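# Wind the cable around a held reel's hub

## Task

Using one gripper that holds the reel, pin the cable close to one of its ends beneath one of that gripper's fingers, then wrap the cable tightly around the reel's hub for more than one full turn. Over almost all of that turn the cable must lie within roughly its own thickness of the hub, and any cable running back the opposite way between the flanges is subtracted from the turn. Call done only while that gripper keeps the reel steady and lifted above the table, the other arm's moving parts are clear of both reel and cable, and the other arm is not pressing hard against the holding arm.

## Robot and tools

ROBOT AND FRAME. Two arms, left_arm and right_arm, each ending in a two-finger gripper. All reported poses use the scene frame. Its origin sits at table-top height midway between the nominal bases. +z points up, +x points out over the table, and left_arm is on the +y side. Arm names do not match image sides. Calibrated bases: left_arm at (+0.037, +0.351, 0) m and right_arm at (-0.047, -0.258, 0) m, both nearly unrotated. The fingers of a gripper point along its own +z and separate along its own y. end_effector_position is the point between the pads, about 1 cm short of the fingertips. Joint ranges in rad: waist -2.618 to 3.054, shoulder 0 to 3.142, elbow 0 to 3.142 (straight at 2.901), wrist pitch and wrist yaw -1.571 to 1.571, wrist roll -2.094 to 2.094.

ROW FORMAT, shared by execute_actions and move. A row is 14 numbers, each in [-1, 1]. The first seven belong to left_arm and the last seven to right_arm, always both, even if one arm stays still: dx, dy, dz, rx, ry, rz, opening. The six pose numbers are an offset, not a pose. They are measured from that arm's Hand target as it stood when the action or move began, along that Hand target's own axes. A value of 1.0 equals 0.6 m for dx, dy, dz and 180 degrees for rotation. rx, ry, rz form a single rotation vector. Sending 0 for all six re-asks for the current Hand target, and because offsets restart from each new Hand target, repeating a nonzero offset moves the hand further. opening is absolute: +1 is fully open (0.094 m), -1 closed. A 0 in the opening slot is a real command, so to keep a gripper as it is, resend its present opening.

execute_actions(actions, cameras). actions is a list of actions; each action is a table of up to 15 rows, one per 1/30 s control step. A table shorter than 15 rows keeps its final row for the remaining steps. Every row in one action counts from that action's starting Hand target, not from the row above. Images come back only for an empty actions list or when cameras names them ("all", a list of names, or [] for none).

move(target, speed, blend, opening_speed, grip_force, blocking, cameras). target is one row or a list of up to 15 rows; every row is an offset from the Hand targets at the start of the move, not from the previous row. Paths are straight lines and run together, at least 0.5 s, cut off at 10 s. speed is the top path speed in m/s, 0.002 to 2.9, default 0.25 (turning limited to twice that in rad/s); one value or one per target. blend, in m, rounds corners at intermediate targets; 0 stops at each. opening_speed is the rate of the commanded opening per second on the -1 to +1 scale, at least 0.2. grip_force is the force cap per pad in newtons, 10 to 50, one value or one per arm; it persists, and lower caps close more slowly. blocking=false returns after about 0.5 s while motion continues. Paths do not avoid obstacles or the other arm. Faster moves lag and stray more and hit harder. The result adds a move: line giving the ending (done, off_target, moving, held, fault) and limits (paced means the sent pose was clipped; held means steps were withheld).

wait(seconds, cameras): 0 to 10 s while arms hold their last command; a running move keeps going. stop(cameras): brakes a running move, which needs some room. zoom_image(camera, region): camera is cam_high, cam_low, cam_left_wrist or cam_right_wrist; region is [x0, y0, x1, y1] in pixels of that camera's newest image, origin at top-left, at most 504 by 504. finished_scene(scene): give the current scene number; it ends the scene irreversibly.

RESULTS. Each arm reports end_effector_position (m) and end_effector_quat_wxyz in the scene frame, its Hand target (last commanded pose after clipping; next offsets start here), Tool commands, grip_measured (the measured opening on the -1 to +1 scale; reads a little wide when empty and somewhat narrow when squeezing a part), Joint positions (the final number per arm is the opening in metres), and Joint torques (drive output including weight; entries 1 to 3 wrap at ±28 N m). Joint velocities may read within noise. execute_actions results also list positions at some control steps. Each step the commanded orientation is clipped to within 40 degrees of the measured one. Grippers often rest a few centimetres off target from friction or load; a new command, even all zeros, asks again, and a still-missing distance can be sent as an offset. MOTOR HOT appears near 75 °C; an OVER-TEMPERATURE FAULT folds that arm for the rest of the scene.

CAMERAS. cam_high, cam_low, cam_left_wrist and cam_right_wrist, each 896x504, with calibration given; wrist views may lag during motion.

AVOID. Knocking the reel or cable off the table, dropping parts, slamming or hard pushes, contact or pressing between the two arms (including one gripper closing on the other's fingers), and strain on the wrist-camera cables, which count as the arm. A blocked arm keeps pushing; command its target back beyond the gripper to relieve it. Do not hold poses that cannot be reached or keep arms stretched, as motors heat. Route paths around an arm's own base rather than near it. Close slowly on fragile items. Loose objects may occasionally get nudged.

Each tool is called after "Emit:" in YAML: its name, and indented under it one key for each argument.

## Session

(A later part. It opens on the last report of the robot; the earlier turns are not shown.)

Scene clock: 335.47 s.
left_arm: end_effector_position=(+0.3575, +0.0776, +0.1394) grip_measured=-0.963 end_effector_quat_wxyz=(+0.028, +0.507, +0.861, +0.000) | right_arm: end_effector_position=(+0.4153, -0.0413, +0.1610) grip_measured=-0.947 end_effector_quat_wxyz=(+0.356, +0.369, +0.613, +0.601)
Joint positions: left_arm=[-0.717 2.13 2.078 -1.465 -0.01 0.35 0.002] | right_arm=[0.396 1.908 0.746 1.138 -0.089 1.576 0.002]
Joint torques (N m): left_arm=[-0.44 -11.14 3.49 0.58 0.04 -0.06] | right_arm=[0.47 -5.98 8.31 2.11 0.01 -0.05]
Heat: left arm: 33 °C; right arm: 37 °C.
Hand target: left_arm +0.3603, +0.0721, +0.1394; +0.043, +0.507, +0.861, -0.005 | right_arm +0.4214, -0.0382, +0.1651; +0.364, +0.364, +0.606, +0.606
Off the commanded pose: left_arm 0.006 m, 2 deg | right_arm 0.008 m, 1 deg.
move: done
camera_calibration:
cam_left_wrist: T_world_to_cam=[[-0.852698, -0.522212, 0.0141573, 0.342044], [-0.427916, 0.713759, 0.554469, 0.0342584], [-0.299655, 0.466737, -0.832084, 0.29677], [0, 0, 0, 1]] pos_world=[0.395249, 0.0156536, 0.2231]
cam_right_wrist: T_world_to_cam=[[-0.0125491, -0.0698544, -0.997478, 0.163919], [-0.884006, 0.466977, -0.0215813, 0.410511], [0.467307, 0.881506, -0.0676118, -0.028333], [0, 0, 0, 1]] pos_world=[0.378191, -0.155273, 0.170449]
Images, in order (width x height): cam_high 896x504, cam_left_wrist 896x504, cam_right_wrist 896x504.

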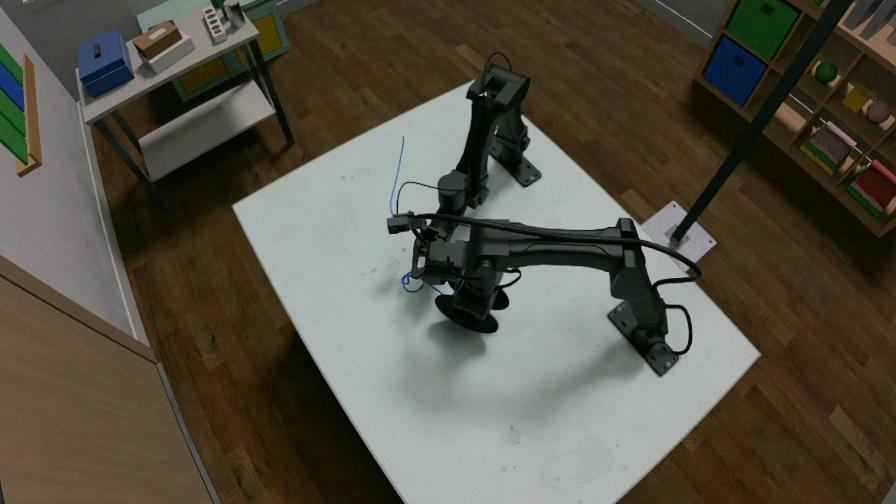

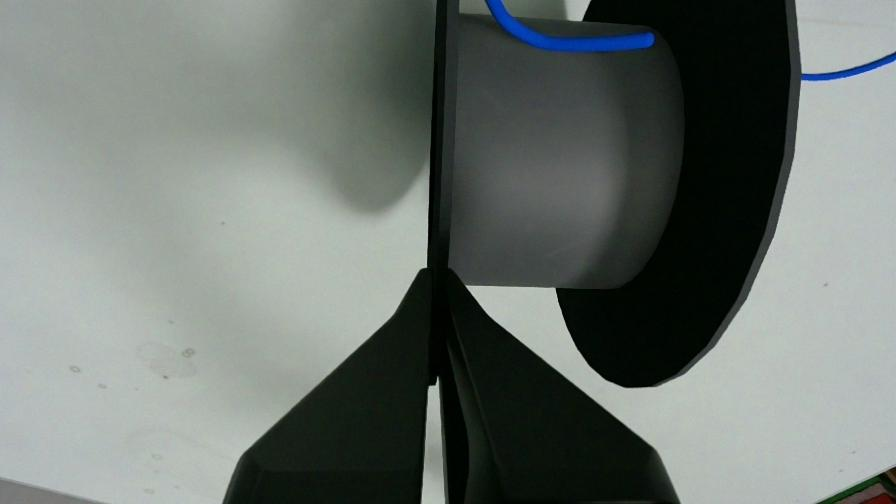

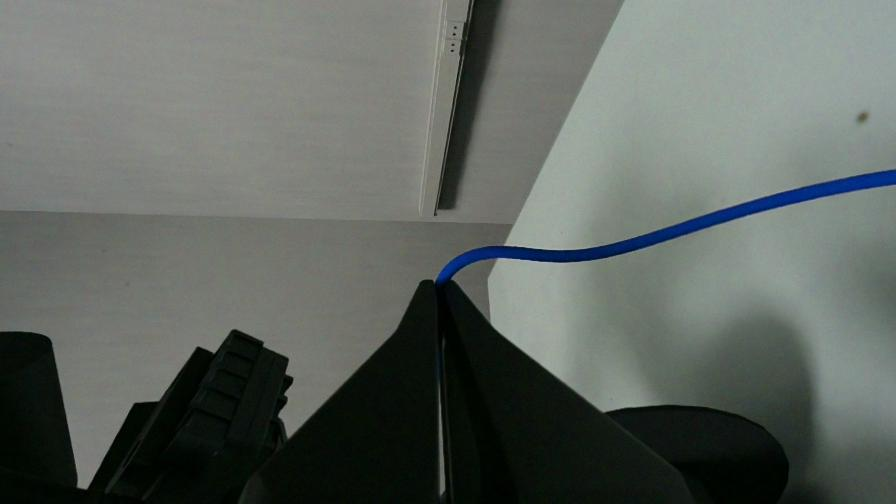

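Emit:
move:
  target:
    - [0,0,0,0,0,0,0.0,0,0,0,0,0,0,-1]
    - [-0.015,0,-0.05,0,0,0,0.0,0,0,0,0,0,0,-1]
  speed: 0.08
  opening_speed: 1.0
  cameras: ["cam_left_wrist","cam_low"]

Scene clock: 345.00 s.
left_arm: end_effector_position=(+0.3614, +0.0718, +0.1656) grip_measured=-0.002 end_effector_quat_wxyz=(+0.043, +0.506, +0.861, -0.002) | right_arm: end_effector_position=(+0.4154, -0.0414, +0.1610) grip_measured=-0.947 end_effector_quat_wxyz=(+0.356, +0.369, +0.613, +0.601)
Joint positions: left_arm=[-0.722 2.161 2.233 -1.558 -0.012 0.344 0.047] | right_arm=[0.396 1.908 0.746 1.138 -0.088 1.576 0.002]
Joint torques (N m): left_arm=[-0.75 -9.81 6.97 0.26 0.05 -0.08] | right_arm=[0.36 -6.13 8.34 2.12 0.07 -0.04]
Heat: left arm: 34 °C; right arm: 37 °C.
Hand target: left_arm +0.3626, +0.0658, +0.1699; +0.043, +0.507, +0.861, -0.005 | right_arm +0.4214, -0.0382, +0.1651; +0.364, +0.364, +0.606, +0.606
Off the commanded pose: left_arm 0.007 m, 0 deg | right_arm 0.008 m, 1 deg.
joint sent to its limit (left arm) — joint 4 (wrist pitch), lower limit. The joint targets still meet the commanded pose.
move: done
camera_calibration:
cam_left_wrist: T_world_to_cam=[[-0.85206, -0.523432, 0.00357403, 0.343668], [-0.442147, 0.723363, 0.530332, 0.0340589], [-0.280178, 0.450294, -0.847782, 0.319276], [0, 0, 0, 1]] pos_world=[0.397339, 0.0114817, 0.251386]
Images, in order (width x height): cam_low 896x504, cam_left_wrist 896x504.

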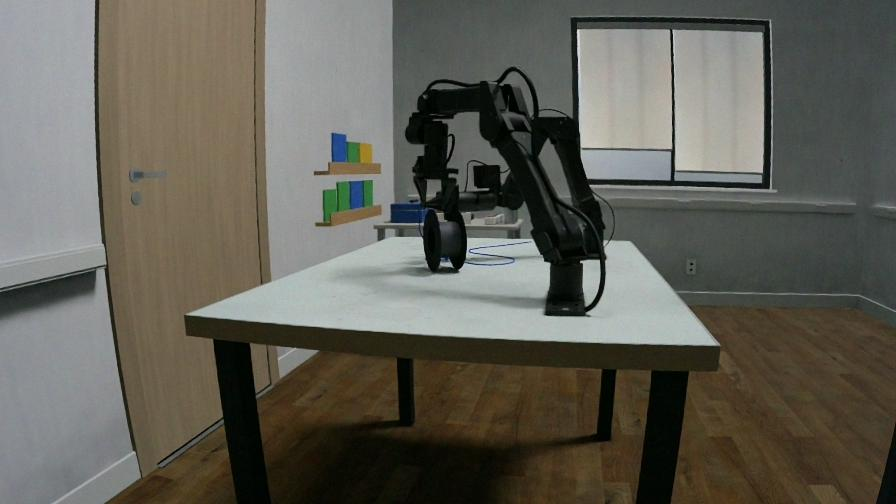

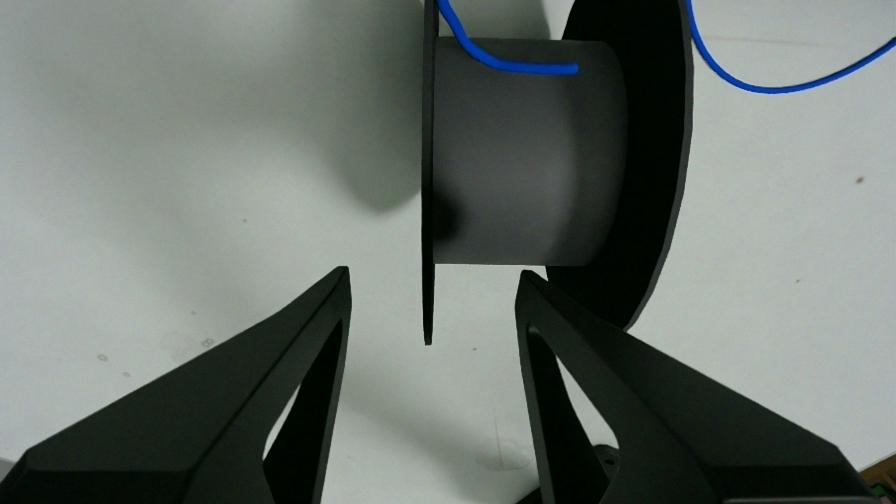

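Emit:
move:
  target: [0,0,0,0,0,0,0,0.1,0.0033,0.0062,-0.0247,0.0921,-0.1655,-1]
  speed: 0.1
  cameras: ["cam_left_wrist","cam_right_wrist","cam_low"]

Scene clock: 351.87 s.
left_arm: end_effector_position=(+0.3613, +0.0719, +0.1656) grip_measured=-0.002 end_effector_quat_wxyz=(+0.042, +0.506, +0.861, -0.002) | right_arm: end_effector_position=(+0.3932, +0.0099, +0.1676) grip_measured=-0.947 end_effector_quat_wxyz=(+0.430, +0.102, +0.699, +0.562)
Joint positions: left_arm=[-0.722 2.161 2.233 -1.558 -0.012 0.344 0.047] | right_arm=[0.417 1.938 0.795 1.144 -0.347 1.064 0.002]
Joint torques (N m): left_arm=[-0.76 -9.8 6.94 0.24 0.03 -0.07] | right_arm=[0.51 -6.75 8.32 1.72 -0.07 -0.19]
Heat: left arm: 33 °C; right arm: 37 °C.
Hand target: left_arm +0.3625, +0.0658, +0.1699; +0.043, +0.507, +0.861, -0.005 | right_arm +0.3964, +0.0166, +0.1670; +0.430, +0.093, +0.701, +0.561
Off the commanded pose: left_arm 0.008 m, 0 deg | right_arm 0.007 m, 1 deg.
joint sent to its limit (left arm) — joint 4 (wrist pitch), lower limit. The joint targets still meet the commanded pose.
move: done
camera_calibration:
cam_left_wrist: T_world_to_cam=[[-0.852043, -0.523458, 0.00381041, 0.343569], [-0.441861, 0.72309, 0.530943, 0.0337285], [-0.280682, 0.450703, -0.847399, 0.319216], [0, 0, 0, 1]] pos_world=[0.397237, 0.0115836, 0.251286]
cam_right_wrist: T_world_to_cam=[[0.362964, -0.400044, -0.841559, 0.00327456], [-0.890377, 0.117399, -0.439825, 0.443228], [0.274747, 0.908946, -0.313579, 0.0540581], [0, 0, 0, 1]] pos_world=[0.378599, -0.0998603, 0.21465]
Images, in order (width x height): cam_low 896x504, cam_left_wrist 896x504, cam_right_wrist 896x504.

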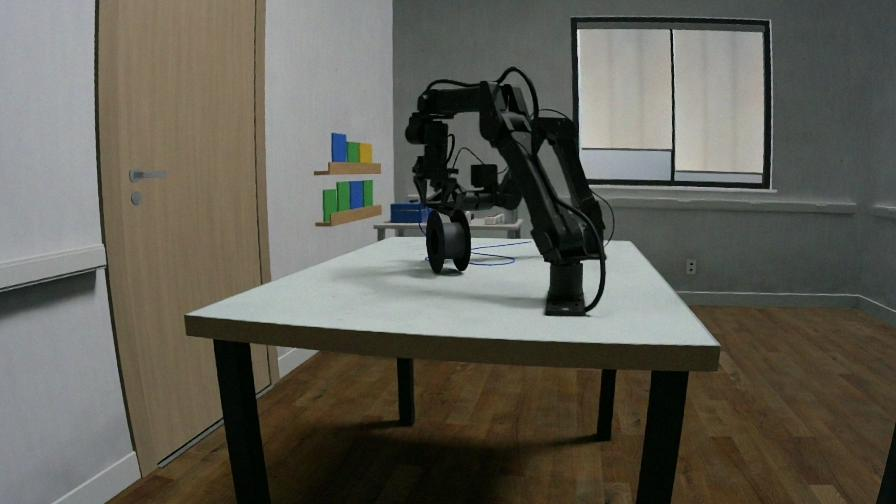

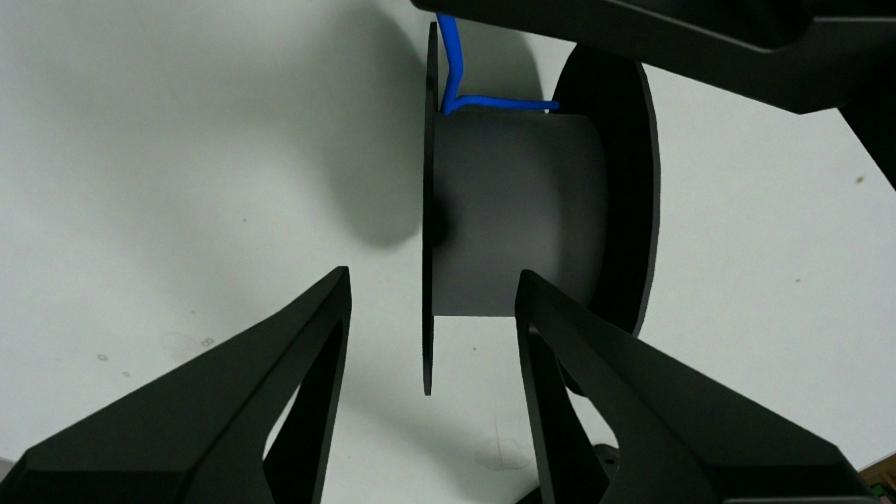

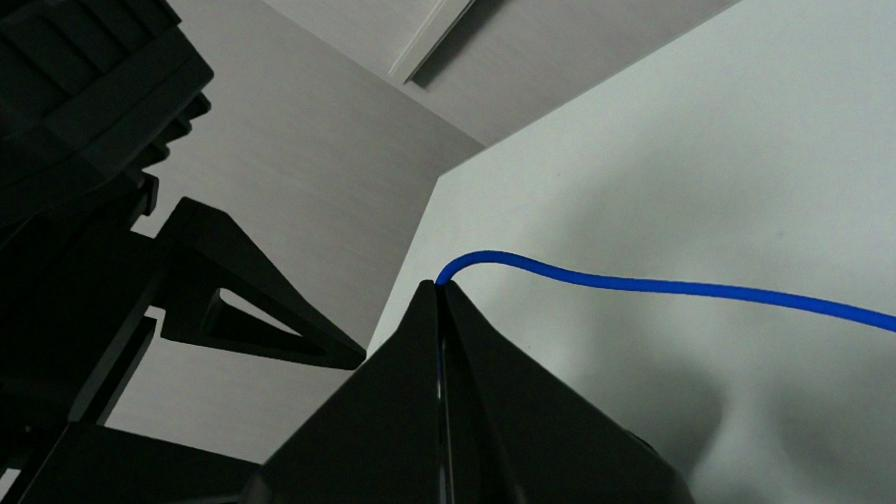

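Emit:
move:
  target: [0,0,0,0,0,0,0,-0.035,0.05,0,0,0,0,-1]
  speed: 0.15
  cameras: ["cam_left_wrist","cam_low"]

Scene clock: 353.77 s.
left_arm: end_effector_position=(+0.3613, +0.0719, +0.1656) grip_measured=-0.002 end_effector_quat_wxyz=(+0.042, +0.506, +0.861, -0.002) | right_arm: end_effector_position=(+0.3966, +0.0131, +0.1837) grip_measured=-0.947 end_effector_quat_wxyz=(+0.416, +0.106, +0.711, +0.556)
Joint positions: left_arm=[-0.722 2.161 2.233 -1.558 -0.012 0.344 0.047] | right_arm=[0.417 1.87 0.844 0.989 -0.356 1.063 0.002]
Joint torques (N m): left_arm=[-0.73 -9.8 6.95 0.23 0.04 -0.07] | right_arm=[-0.24 -10.26 8.8 1.79 -0.11 -0.08]
Heat: left arm: 33 °C; right arm: 37 °C.
Hand target: left_arm +0.3625, +0.0658, +0.1699; +0.043, +0.507, +0.861, -0.005 | right_arm +0.3987, +0.0143, +0.2035; +0.430, +0.093, +0.701, +0.561
Off the commanded pose: left_arm 0.008 m, 0 deg | right_arm 0.020 m, 3 deg.
joint sent to its limit (left arm) — joint 4 (wrist pitch), lower limit. The joint targets still meet the commanded pose.
move: off_target (right_arm)
camera_calibration:
cam_left_wrist: T_world_to_cam=[[-0.852043, -0.523458, 0.00381041, 0.343569], [-0.441861, 0.72309, 0.530943, 0.0337285], [-0.280682, 0.450703, -0.847399, 0.319216], [0, 0, 0, 1]] pos_world=[0.397237, 0.0115836, 0.251286]
Images, in order (width x height): cam_low 896x504, cam_left_wrist 896x504.

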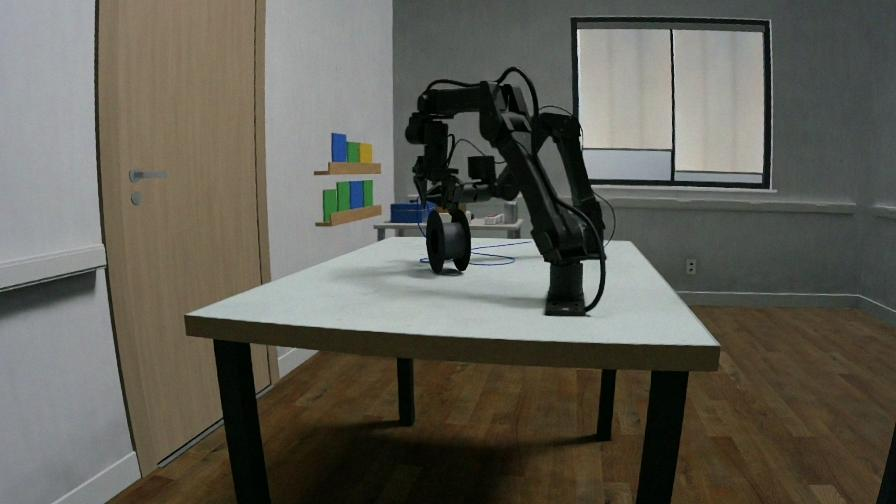

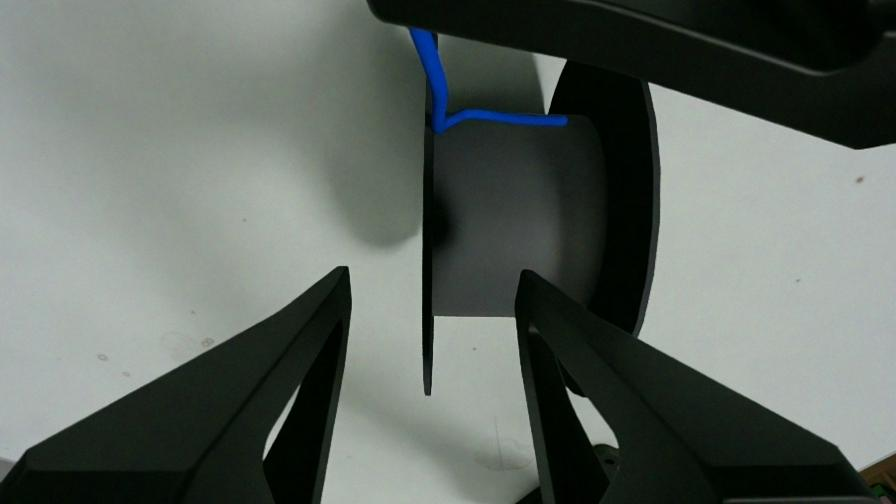

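Emit:
move:
  target: [0.0313,0.0008,-0.0275,0,0,0,0,0,0,0,0,0,0,-1]
  speed: 0.1
  cameras: ["cam_left_wrist"]

Scene clock: 356.47 s.
left_arm: end_effector_position=(+0.3536, +0.0789, +0.1660) grip_measured=-0.002 end_effector_quat_wxyz=(+0.034, +0.508, +0.860, +0.000) | right_arm: end_effector_position=(+0.3966, +0.0131, +0.1836) grip_measured=-0.947 end_effector_quat_wxyz=(+0.416, +0.106, +0.712, +0.556)
Joint positions: left_arm=[-0.721 2.129 2.184 -1.56 -0.012 0.349 0.047] | right_arm=[0.417 1.87 0.844 0.988 -0.356 1.063 0.002]
Joint torques (N m): left_arm=[0.81 -13.87 4.53 0.22 0.05 0.05] | right_arm=[0.16 -10.09 8.68 1.82 -0.08 -0.2]
Heat: left arm: 33 °C; right arm: 37 °C.
Hand target: left_arm +0.3527, +0.0833, +0.1851; +0.043, +0.507, +0.861, -0.005 | right_arm +0.3987, +0.0143, +0.2035; +0.430, +0.093, +0.701, +0.561
Off the commanded pose: left_arm 0.019 m, 1 deg | right_arm 0.020 m, 3 deg.
joint sent to its limit (left arm) — joint 4 (wrist pitch), lower limit. The joint targets still meet the commanded pose.
move: off_target (left_arm, right_arm)
camera_calibration:
cam_left_wrist: T_world_to_cam=[[-0.85453, -0.519327, 0.00880995, 0.340308], [-0.431175, 0.718734, 0.545445, 0.0191984], [-0.289596, 0.4623, -0.838101, 0.314956], [0, 0, 0, 1]] pos_world=[0.390292, 0.0173281, 0.250495]
Images, in order (width x height): cam_left_wrist 896x504.

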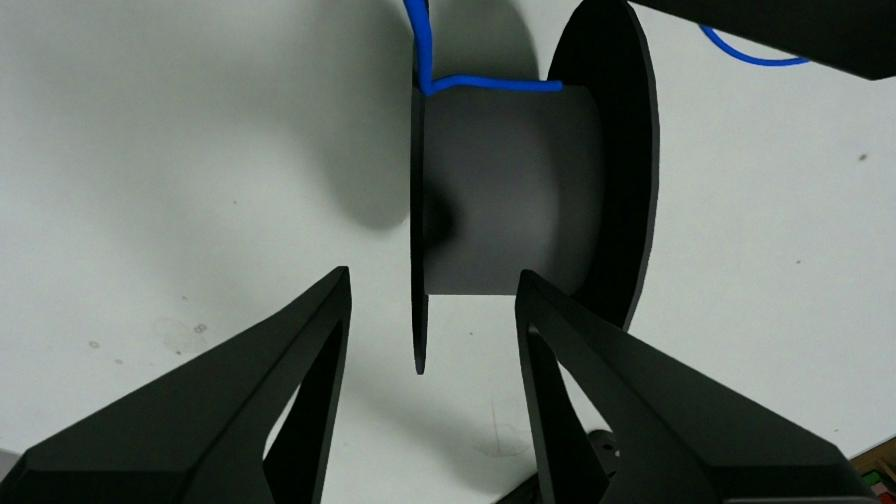

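Emit:
move:
  target: [0,0,0,0,0,0,0,0.1003,0.058,0.0193,0,0,0,-1]
  speed: 0.08
  cameras: ["cam_left_wrist","cam_right_wrist","cam_low"]

Scene clock: 358.50 s.
left_arm: end_effector_position=(+0.3498, +0.0871, +0.1654) grip_measured=-0.002 end_effector_quat_wxyz=(+0.018, +0.508, +0.861, +0.005) | right_arm: end_effector_position=(+0.3677, +0.0645, +0.1879) grip_measured=-0.947 end_effector_quat_wxyz=(+0.427, +0.111, +0.708, +0.551)
Joint positions: left_arm=[-0.714 2.129 2.183 -1.592 -0.016 0.355 0.047] | right_arm=[0.6 1.86 0.844 0.987 -0.147 1.062 0.002]
Joint torques (N m): left_arm=[0.13 -13.75 4.57 0.46 0.1 -0.01] | right_arm=[1.36 -10.86 6.17 1.87 -0.14 -0.12]
Heat: left arm: 33 °C; right arm: 36 °C.
Hand target: left_arm +0.3527, +0.0832, +0.1849; +0.043, +0.507, +0.861, -0.005 | right_arm +0.3578, +0.0716, +0.2036; +0.430, +0.093, +0.701, +0.561
Off the commanded pose: left_arm 0.020 m, 3 deg | right_arm 0.020 m, 3 deg.
joint read past its limit (left arm) — joint 4 (wrist pitch), lower limit.
joint sent to its limit (left arm) — joint 4 (wrist pitch), lower limit. The joint targets still meet the commanded pose.
move: off_target (left_arm, right_arm)
camera_calibration:
cam_left_wrist: T_world_to_cam=[[-0.85358, -0.520749, 0.014923, 0.340091], [-0.41971, 0.704368, 0.572459, 0.00475518], [-0.308619, 0.482376, -0.819797, 0.311438], [0, 0, 0, 1]] pos_world=[0.388406, 0.0235221, 0.247519]
cam_right_wrist: T_world_to_cam=[[0.336101, -0.421622, -0.842182, 0.0628645], [-0.898581, 0.124298, -0.420836, 0.422135], [0.282115, 0.898212, -0.337084, 0.02022], [0, 0, 0, 1]] pos_world=[0.352489, -0.0441272, 0.237409]
Images, in order (width x height): cam_low 896x504, cam_left_wrist 896x504, cam_right_wrist 896x504.

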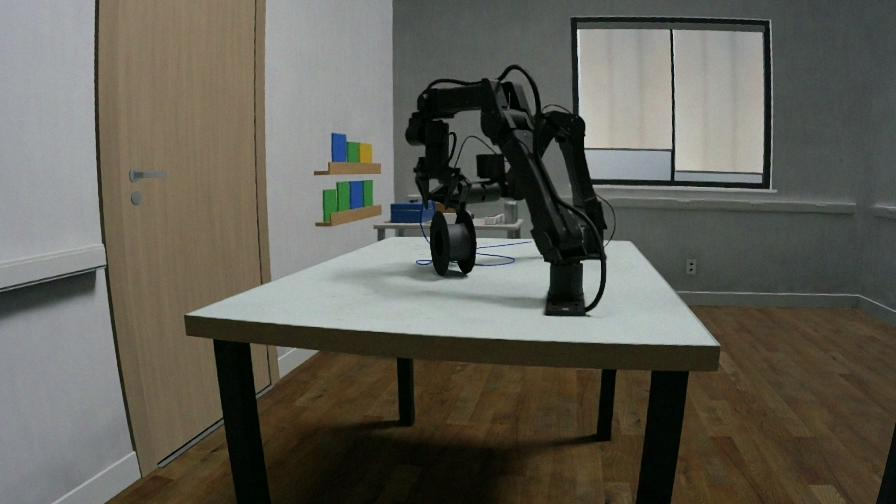

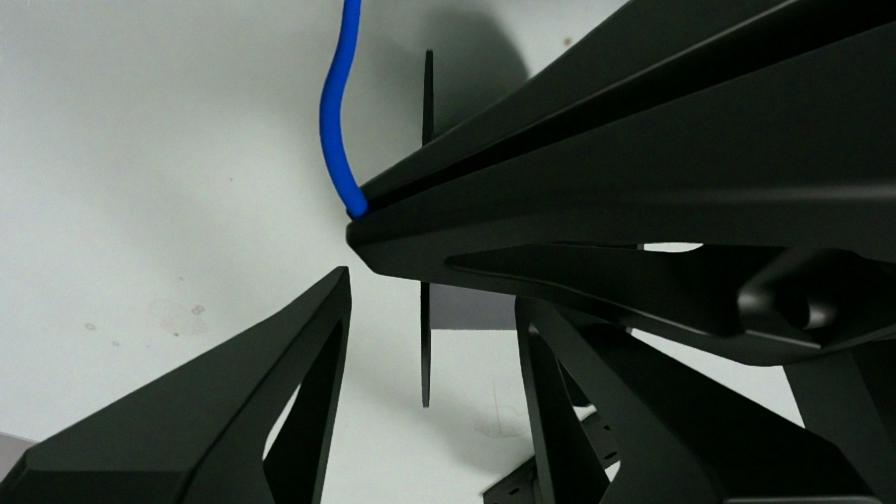

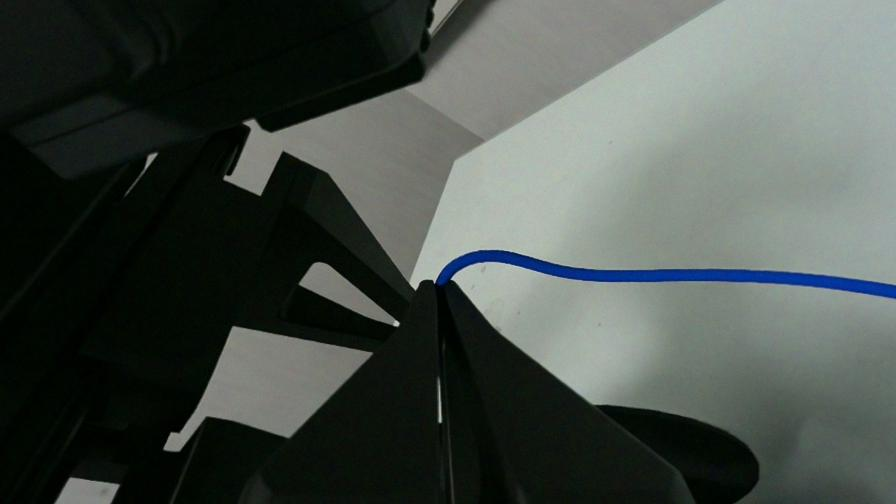

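Emit:
move:
  target: [0,0,0,0,0,0,0,-0.08,0.02,-0.03,0,0,0,-1]
  speed: 0.1
  cameras: ["cam_left_wrist","cam_low"]

Scene clock: 364.87 s.
left_arm: end_effector_position=(+0.3524, +0.0849, +0.1655) grip_measured=-0.002 end_effector_quat_wxyz=(+0.024, +0.508, +0.861, +0.004) | right_arm: end_effector_position=(+0.3707, +0.0349, +0.2210) grip_measured=-0.947 end_effector_quat_wxyz=(+0.419, +0.102, +0.710, +0.557)
Joint positions: left_arm=[-0.714 2.129 2.183 -1.578 -0.016 0.355 0.047] | right_arm=[0.507 1.727 0.844 0.854 -0.267 1.061 0.002]
Joint torques (N m): left_arm=[0.14 -13.78 4.59 0.36 0.1 -0.01] | right_arm=[-0.16 -9.46 8.5 1.84 -0.09 -0.14]
Heat: left arm: 33 °C; right arm: 36 °C.
Hand target: left_arm +0.3527, +0.0832, +0.1849; +0.043, +0.507, +0.861, -0.005 | right_arm +0.3703, +0.0336, +0.2380; +0.430, +0.093, +0.701, +0.561
Off the commanded pose: left_arm 0.019 m, 2 deg | right_arm 0.017 m, 2 deg.
joint read past its limit (left arm) — joint 4 (wrist pitch), lower limit.
joint sent to its limit (left arm) — joint 4 (wrist pitch), lower limit. The joint targets still meet the commanded pose.
move: off_target (left_arm, right_arm)
camera_calibration:
cam_left_wrist: T_world_to_cam=[[-0.85369, -0.520681, 0.0102674, 0.342098], [-0.425813, 0.709228, 0.561852, 0.010823], [-0.299828, 0.475276, -0.827174, 0.312152], [0, 0, 0, 1]] pos_world=[0.390246, 0.0220895, 0.248611]
Images, in order (width x height): cam_low 896x504, cam_left_wrist 896x504.

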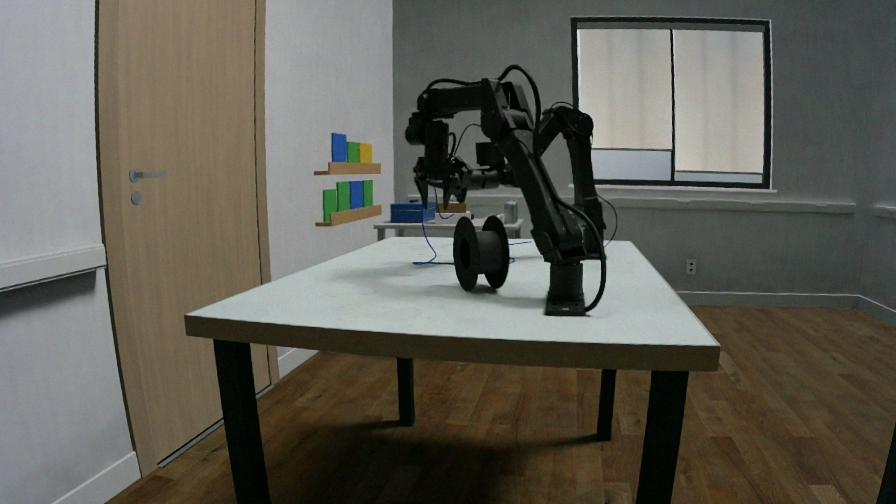

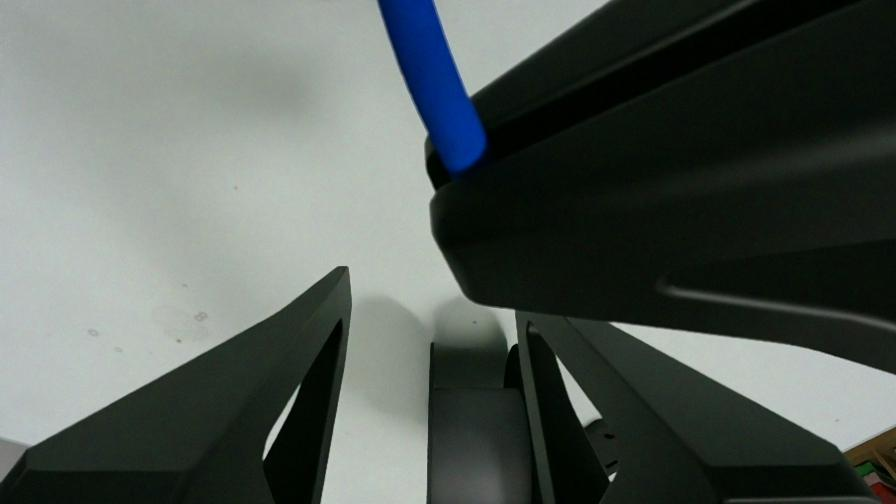

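Emit:
move:
  target: [0,0,0,0,0,0,0,0,0,-0.22,0,0,0,-1]
  speed: 0.15
  cameras: ["cam_left_wrist","cam_low","cam_high"]

Scene clock: 367.10 s.
left_arm: end_effector_position=(+0.3524, +0.0849, +0.1655) grip_measured=-0.002 end_effector_quat_wxyz=(+0.024, +0.508, +0.861, +0.004) | right_arm: end_effector_position=(+0.2803, -0.0564, +0.2415) grip_measured=-0.947 end_effector_quat_wxyz=(+0.429, +0.095, +0.698, +0.566)
Joint positions: left_arm=[-0.714 2.129 2.183 -1.578 -0.016 0.355 0.047] | right_arm=[0.34 1.196 0.437 0.768 -0.439 1.061 0.002]
Joint torques (N m): left_arm=[0.14 -13.81 4.6 0.37 0.1 0] | right_arm=[-0.68 -4.33 5.78 1.78 -0.02 -0.13]
Heat: left arm: 33 °C; right arm: 36 °C.
Hand target: left_arm +0.3527, +0.0832, +0.1849; +0.043, +0.507, +0.861, -0.005 | right_arm +0.2769, -0.0597, +0.2380; +0.430, +0.093, +0.701, +0.561
Off the commanded pose: left_arm 0.019 m, 2 deg | right_arm 0.006 m, 1 deg.
joint read past its limit (left arm) — joint 4 (wrist pitch), lower limit.
joint sent to its limit (left arm) — joint 4 (wrist pitch), lower limit. The joint targets still meet the commanded pose.
move: off_target (left_arm)
camera_calibration:
cam_left_wrist: T_world_to_cam=[[-0.85369, -0.520681, 0.0102674, 0.342098], [-0.425813, 0.709228, 0.561852, 0.010823], [-0.299828, 0.475276, -0.827174, 0.312152], [0, 0, 0, 1]] pos_world=[0.390246, 0.0220895, 0.248611]
Images, in order (width x height): cam_high 896x504, cam_low 896x504, cam_left_wrist 896x504.

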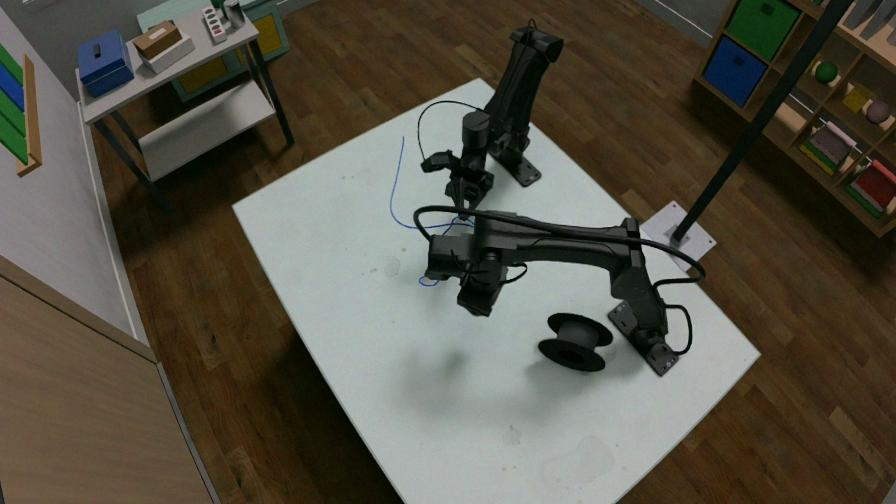

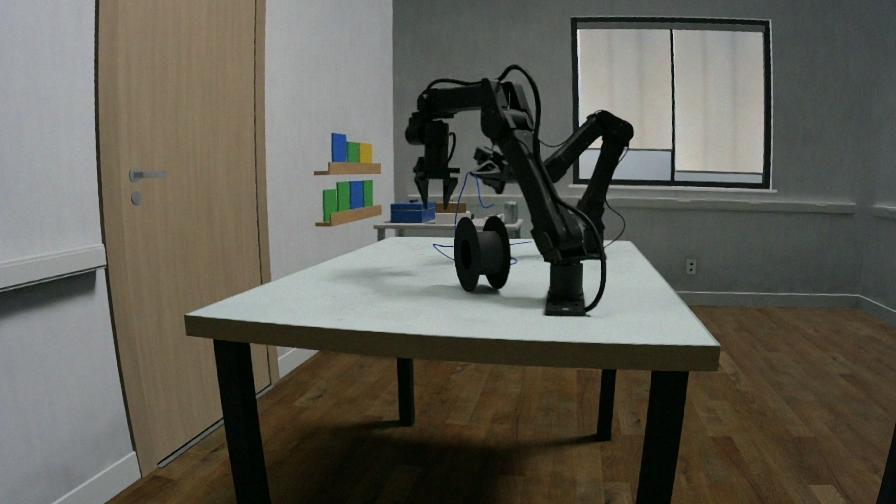

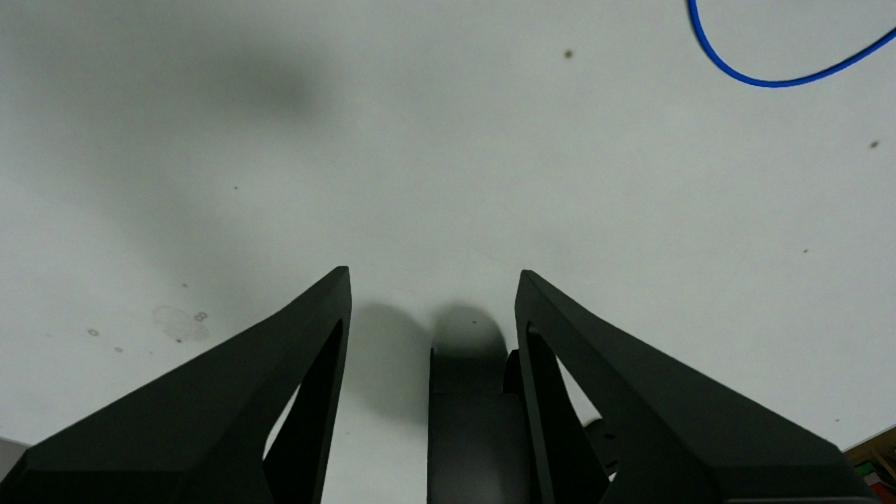

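Emit:
move:
  target:
    - [0.002,-0.001,-0.025,0,0,0,0,0,0,0,0,0,0,-1]
    - [0.2615,0.0017,-0.0458,0,0,0,0,0,0,0,0,0,0,-1]
  speed: 0.2
  blend: [0.01,0]
  cameras: ["cam_left_wrist","cam_low"]

Scene clock: 370.73 s.
left_arm: end_effector_position=(+0.2752, +0.2243, +0.1955) grip_measured=-0.002 end_effector_quat_wxyz=(+0.026, +0.506, +0.862, +0.003) | right_arm: end_effector_position=(+0.2803, -0.0563, +0.2413) grip_measured=-0.947 end_effector_quat_wxyz=(+0.429, +0.095, +0.698, +0.566)
Joint positions: left_arm=[-0.499 1.543 1.556 -1.532 -0.003 0.566 0.047] | right_arm=[0.34 1.196 0.437 0.768 -0.439 1.061 0.002]
Joint torques (N m): left_arm=[0.47 -6.86 4.51 0.37 0.14 0.08] | right_arm=[-0.8 -4.03 5.9 1.77 -0.11 -0.18]
Heat: left arm: 33 °C; right arm: 36 °C.
Hand target: left_arm +0.2761, +0.2221, +0.2000; +0.043, +0.507, +0.861, -0.005 | right_arm +0.2769, -0.0597, +0.2380; +0.430, +0.093, +0.701, +0.561
Off the commanded pose: left_arm 0.005 m, 2 deg | right_arm 0.006 m, 1 deg.
move: done; blend cut to 0.0079 m at target 1
camera_calibration:
cam_left_wrist: T_world_to_cam=[[-0.851725, -0.523871, 0.0111014, 0.348337], [-0.42914, 0.709554, 0.558903, -0.136346], [-0.30067, 0.471268, -0.829159, 0.249011], [0, 0, 0, 1]] pos_world=[0.313046, 0.161877, 0.278807]
Images, in order (width x height): cam_low 896x504, cam_left_wrist 896x504.

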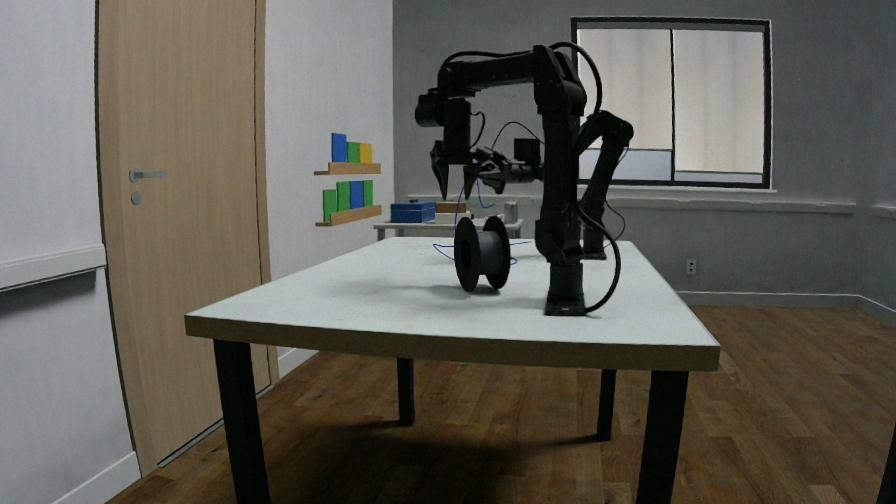

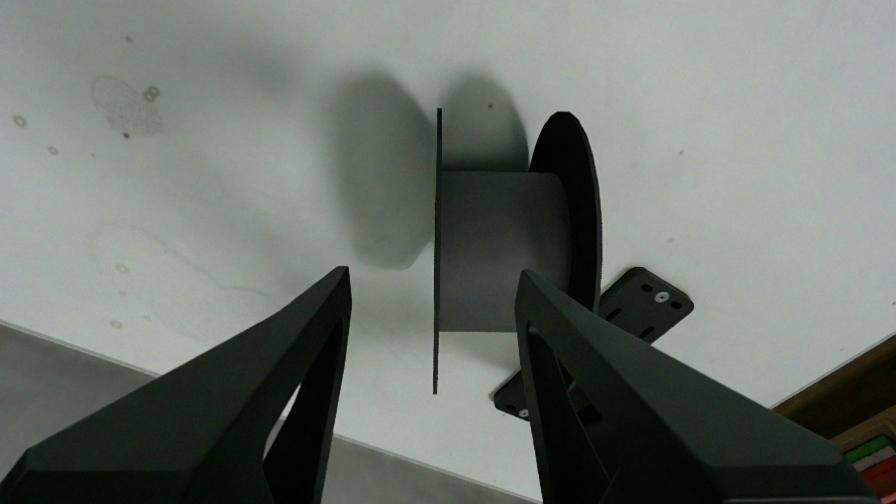

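Emit:
move:
  target:
    - [0.041,-0.002,0.127,0,0,0,0,0,0,0,0,0,0,-1]
    - [0.041,-0.002,0.127,0,0,0,-1,0,0,0,0,0,0,-1]
  speed: 0.12
  opening_speed: 0.8
  cameras: ["cam_left_wrist","cam_low"]

Scene clock: 374.63 s.
left_arm: end_effector_position=(+0.2660, +0.2412, +0.1157) grip_measured=-0.991 end_effector_quat_wxyz=(+0.021, +0.508, +0.861, +0.001) | right_arm: end_effector_position=(+0.2803, -0.0563, +0.2413) grip_measured=-0.947 end_effector_quat_wxyz=(+0.429, +0.095, +0.698, +0.566)
Joint positions: left_arm=[-0.454 1.464 1.164 -1.23 0.002 0.613 0] | right_arm=[0.34 1.196 0.437 0.768 -0.439 1.061 0.002]
Joint torques (N m): left_arm=[0.64 -7.24 4.68 0.36 0.14 0.07] | right_arm=[-0.7 -4.3 5.87 1.72 -0.08 -0.09]
Heat: left arm: 33 °C; right arm: 36 °C.
Hand target: left_arm +0.2683, +0.2390, +0.1220; +0.043, +0.507, +0.861, -0.005 | right_arm +0.2769, -0.0597, +0.2380; +0.430, +0.093, +0.701, +0.561
Off the commanded pose: left_arm 0.007 m, 3 deg | right_arm 0.006 m, 1 deg.
move: off_target (left_arm); target 2's new opening was sent with left_arm's hand 0.007 m and 3 deg from that target
camera_calibration:
cam_left_wrist: T_world_to_cam=[[-0.852847, -0.521814, 0.0190237, 0.349198], [-0.421328, 0.709221, 0.565233, -0.110463], [-0.308438, 0.474042, -0.824712, 0.172925], [0, 0, 0, 1]] pos_world=[0.304608, 0.178586, 0.198408]
Images, in order (width x height): cam_low 896x504, cam_left_wrist 896x504.

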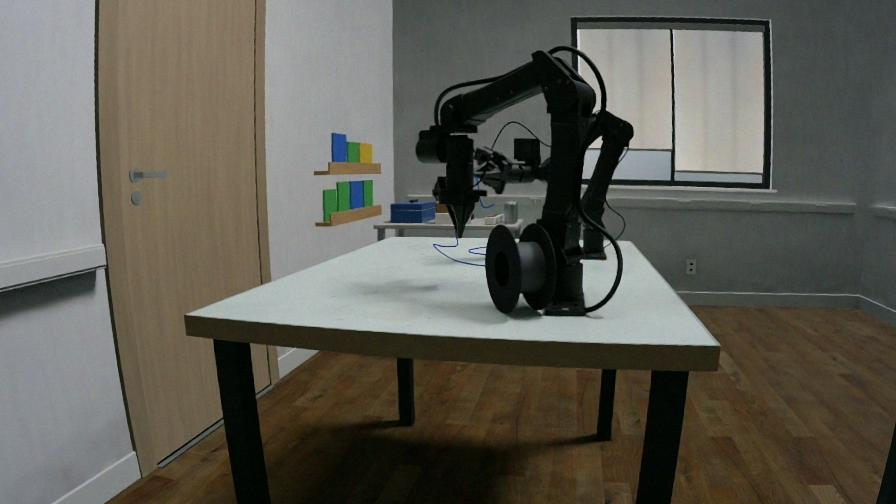

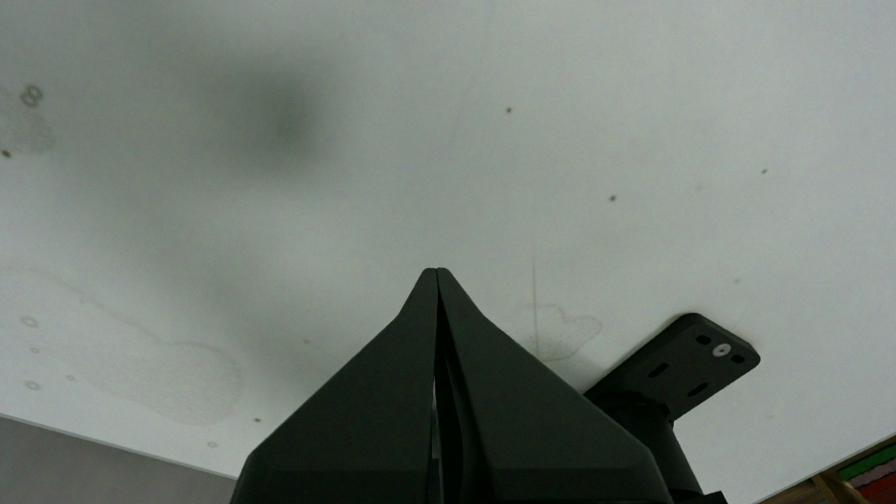

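Emit:
wait:
  seconds: 0.2
  cameras: ["cam_high","cam_low"]

Scene clock: 375.17 s.
left_arm: end_effector_position=(+0.2660, +0.2412, +0.1157) grip_measured=-0.991 end_effector_quat_wxyz=(+0.021, +0.508, +0.861, +0.001) | right_arm: end_effector_position=(+0.2803, -0.0563, +0.2413) grip_measured=-0.947 end_effector_quat_wxyz=(+0.429, +0.095, +0.698, +0.566)
Joint positions: left_arm=[-0.454 1.464 1.164 -1.23 0.002 0.613 0] | right_arm=[0.34 1.196 0.437 0.768 -0.439 1.061 0.002]
Joint torques (N m): left_arm=[0.65 -7.2 4.66 0.36 0.14 0.05] | right_arm=[-0.68 -4.4 5.79 1.73 -0.07 -0.14]
Heat: left arm: 33 °C; right arm: 36 °C.
Hand target: left_arm +0.2683, +0.2390, +0.1220; +0.043, +0.507, +0.861, -0.005 | right_arm +0.2769, -0.0597, +0.2380; +0.430, +0.093, +0.701, +0.561
Tool commands: left_gripper/opening=-1.0 right_gripper/opening=-1.0
Off the commanded pose: left_arm 0.007 m, 3 deg | right_arm 0.006 m, 1 deg.
wait: 0.20 s; at rest from the start
Images, in order (width x height): cam_high 896x504, cam_low 896x504.

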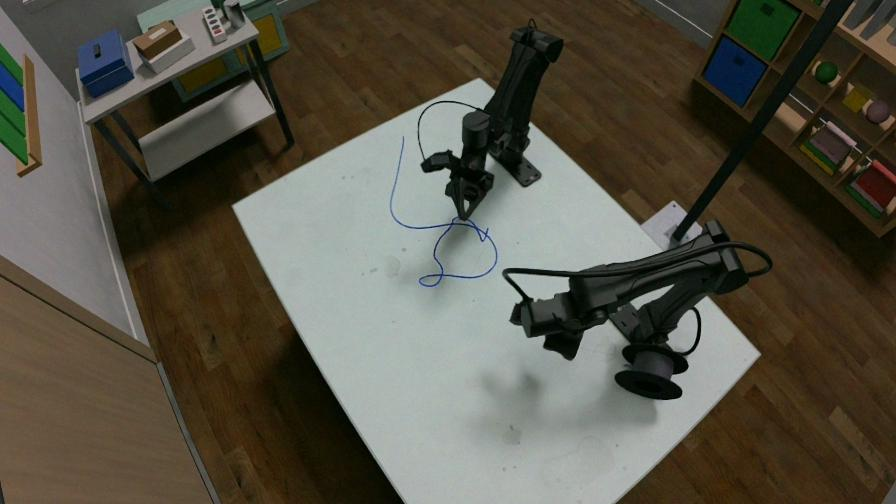

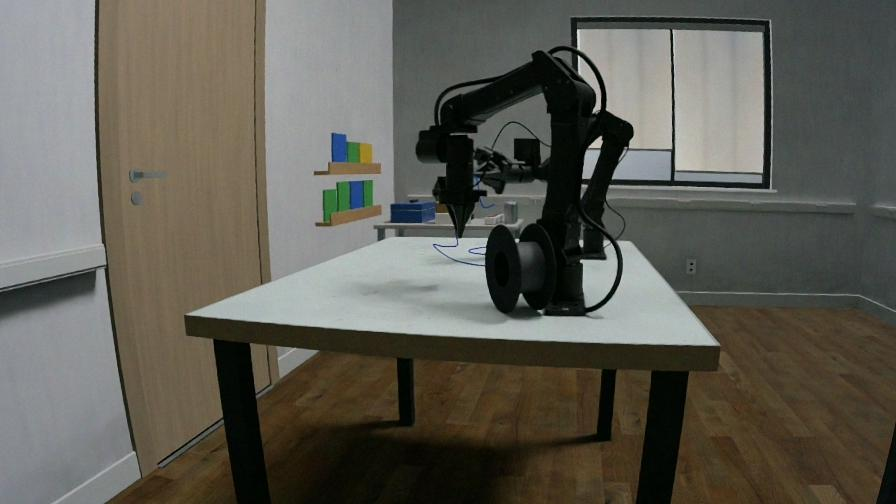

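Emit:
move:
  target:
    - [-0.021,0.0093,-0.2658,0,0,0,0,0,0,0,0,0,0,-1]
    - [0.1623,-0.0093,-0.2778,0,0,0,0,0,0,0,0,0,0,-1]
  speed: 0.15
  blend: [0.03,0]
  cameras: ["cam_left_wrist","cam_low","cam_high"]

Scene clock: 383.10 s.
left_arm: end_effector_position=(+0.2041, +0.3322, +0.2796) grip_measured=-0.002 end_effector_quat_wxyz=(+0.229, +0.488, +0.837, +0.094) | right_arm: end_effector_position=(+0.2803, -0.0563, +0.2413) grip_measured=-0.947 end_effector_quat_wxyz=(+0.429, +0.095, +0.698, +0.566)
Joint positions: left_arm=[-0.106 0.927 1.425 -1.57 0.015 0.947 0.047] | right_arm=[0.34 1.196 0.437 0.768 -0.439 1.061 0.002]
Joint torques (N m): left_arm=[0.65 0.43 3.89 0.95 0.18 0.04] | right_arm=[-0.79 -4.36 5.59 1.77 -0.03 -0.16]
Heat: left arm: 32 °C; right arm: 35 °C.
Hand target: left_arm +0.2050, +0.3299, +0.2801; +0.043, +0.507, +0.861, -0.005 | right_arm +0.2769, -0.0597, +0.2380; +0.430, +0.093, +0.701, +0.561
Off the commanded pose: left_arm 0.003 m, 24 deg | right_arm 0.006 m, 1 deg.
joint read past its limit (left arm) — joint 4 (wrist pitch), lower limit.
joint sent to its limit (left arm) — joint 4 (wrist pitch), lower limit. The joint targets are off in orientation, not in position.
move: off_target (left_arm)
camera_calibration:
cam_left_wrist: T_world_to_cam=[[-0.772499, -0.540874, -0.332717, 0.429042], [-0.62889, 0.72423, 0.282823, -0.177385], [0.0879916, 0.427723, -0.899617, 0.201326], [0, 0, 0, 1]] pos_world=[0.202164, 0.274414, 0.374034]
Images, in order (width x height): cam_high 896x504, cam_low 896x504, cam_left_wrist 896x504.

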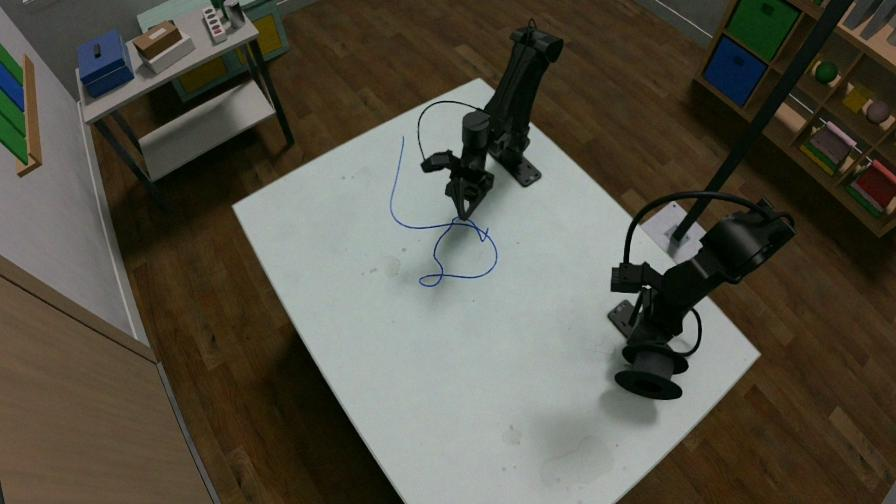

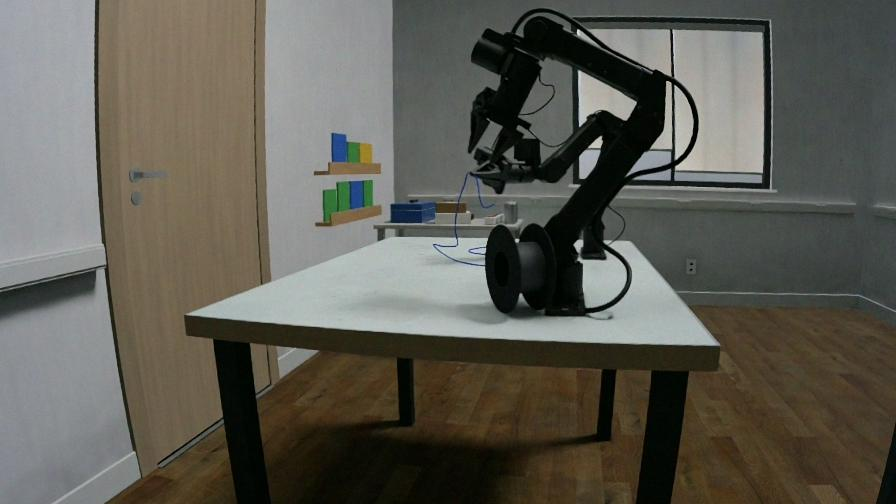

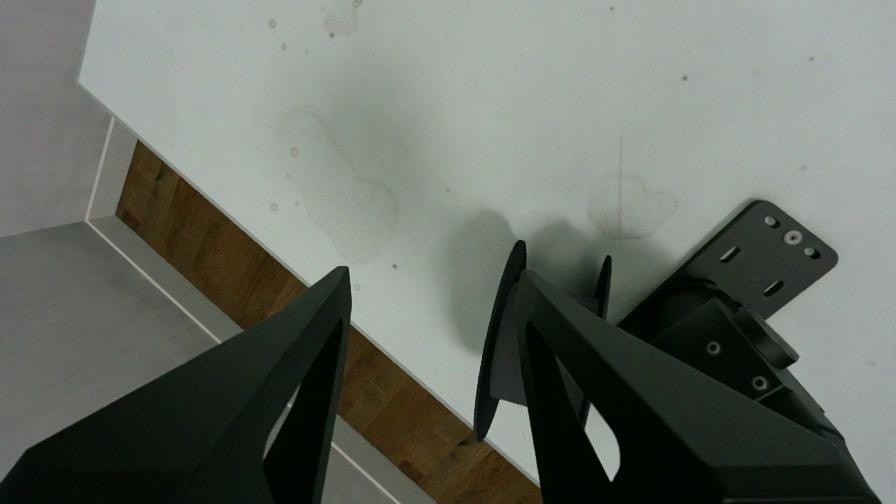

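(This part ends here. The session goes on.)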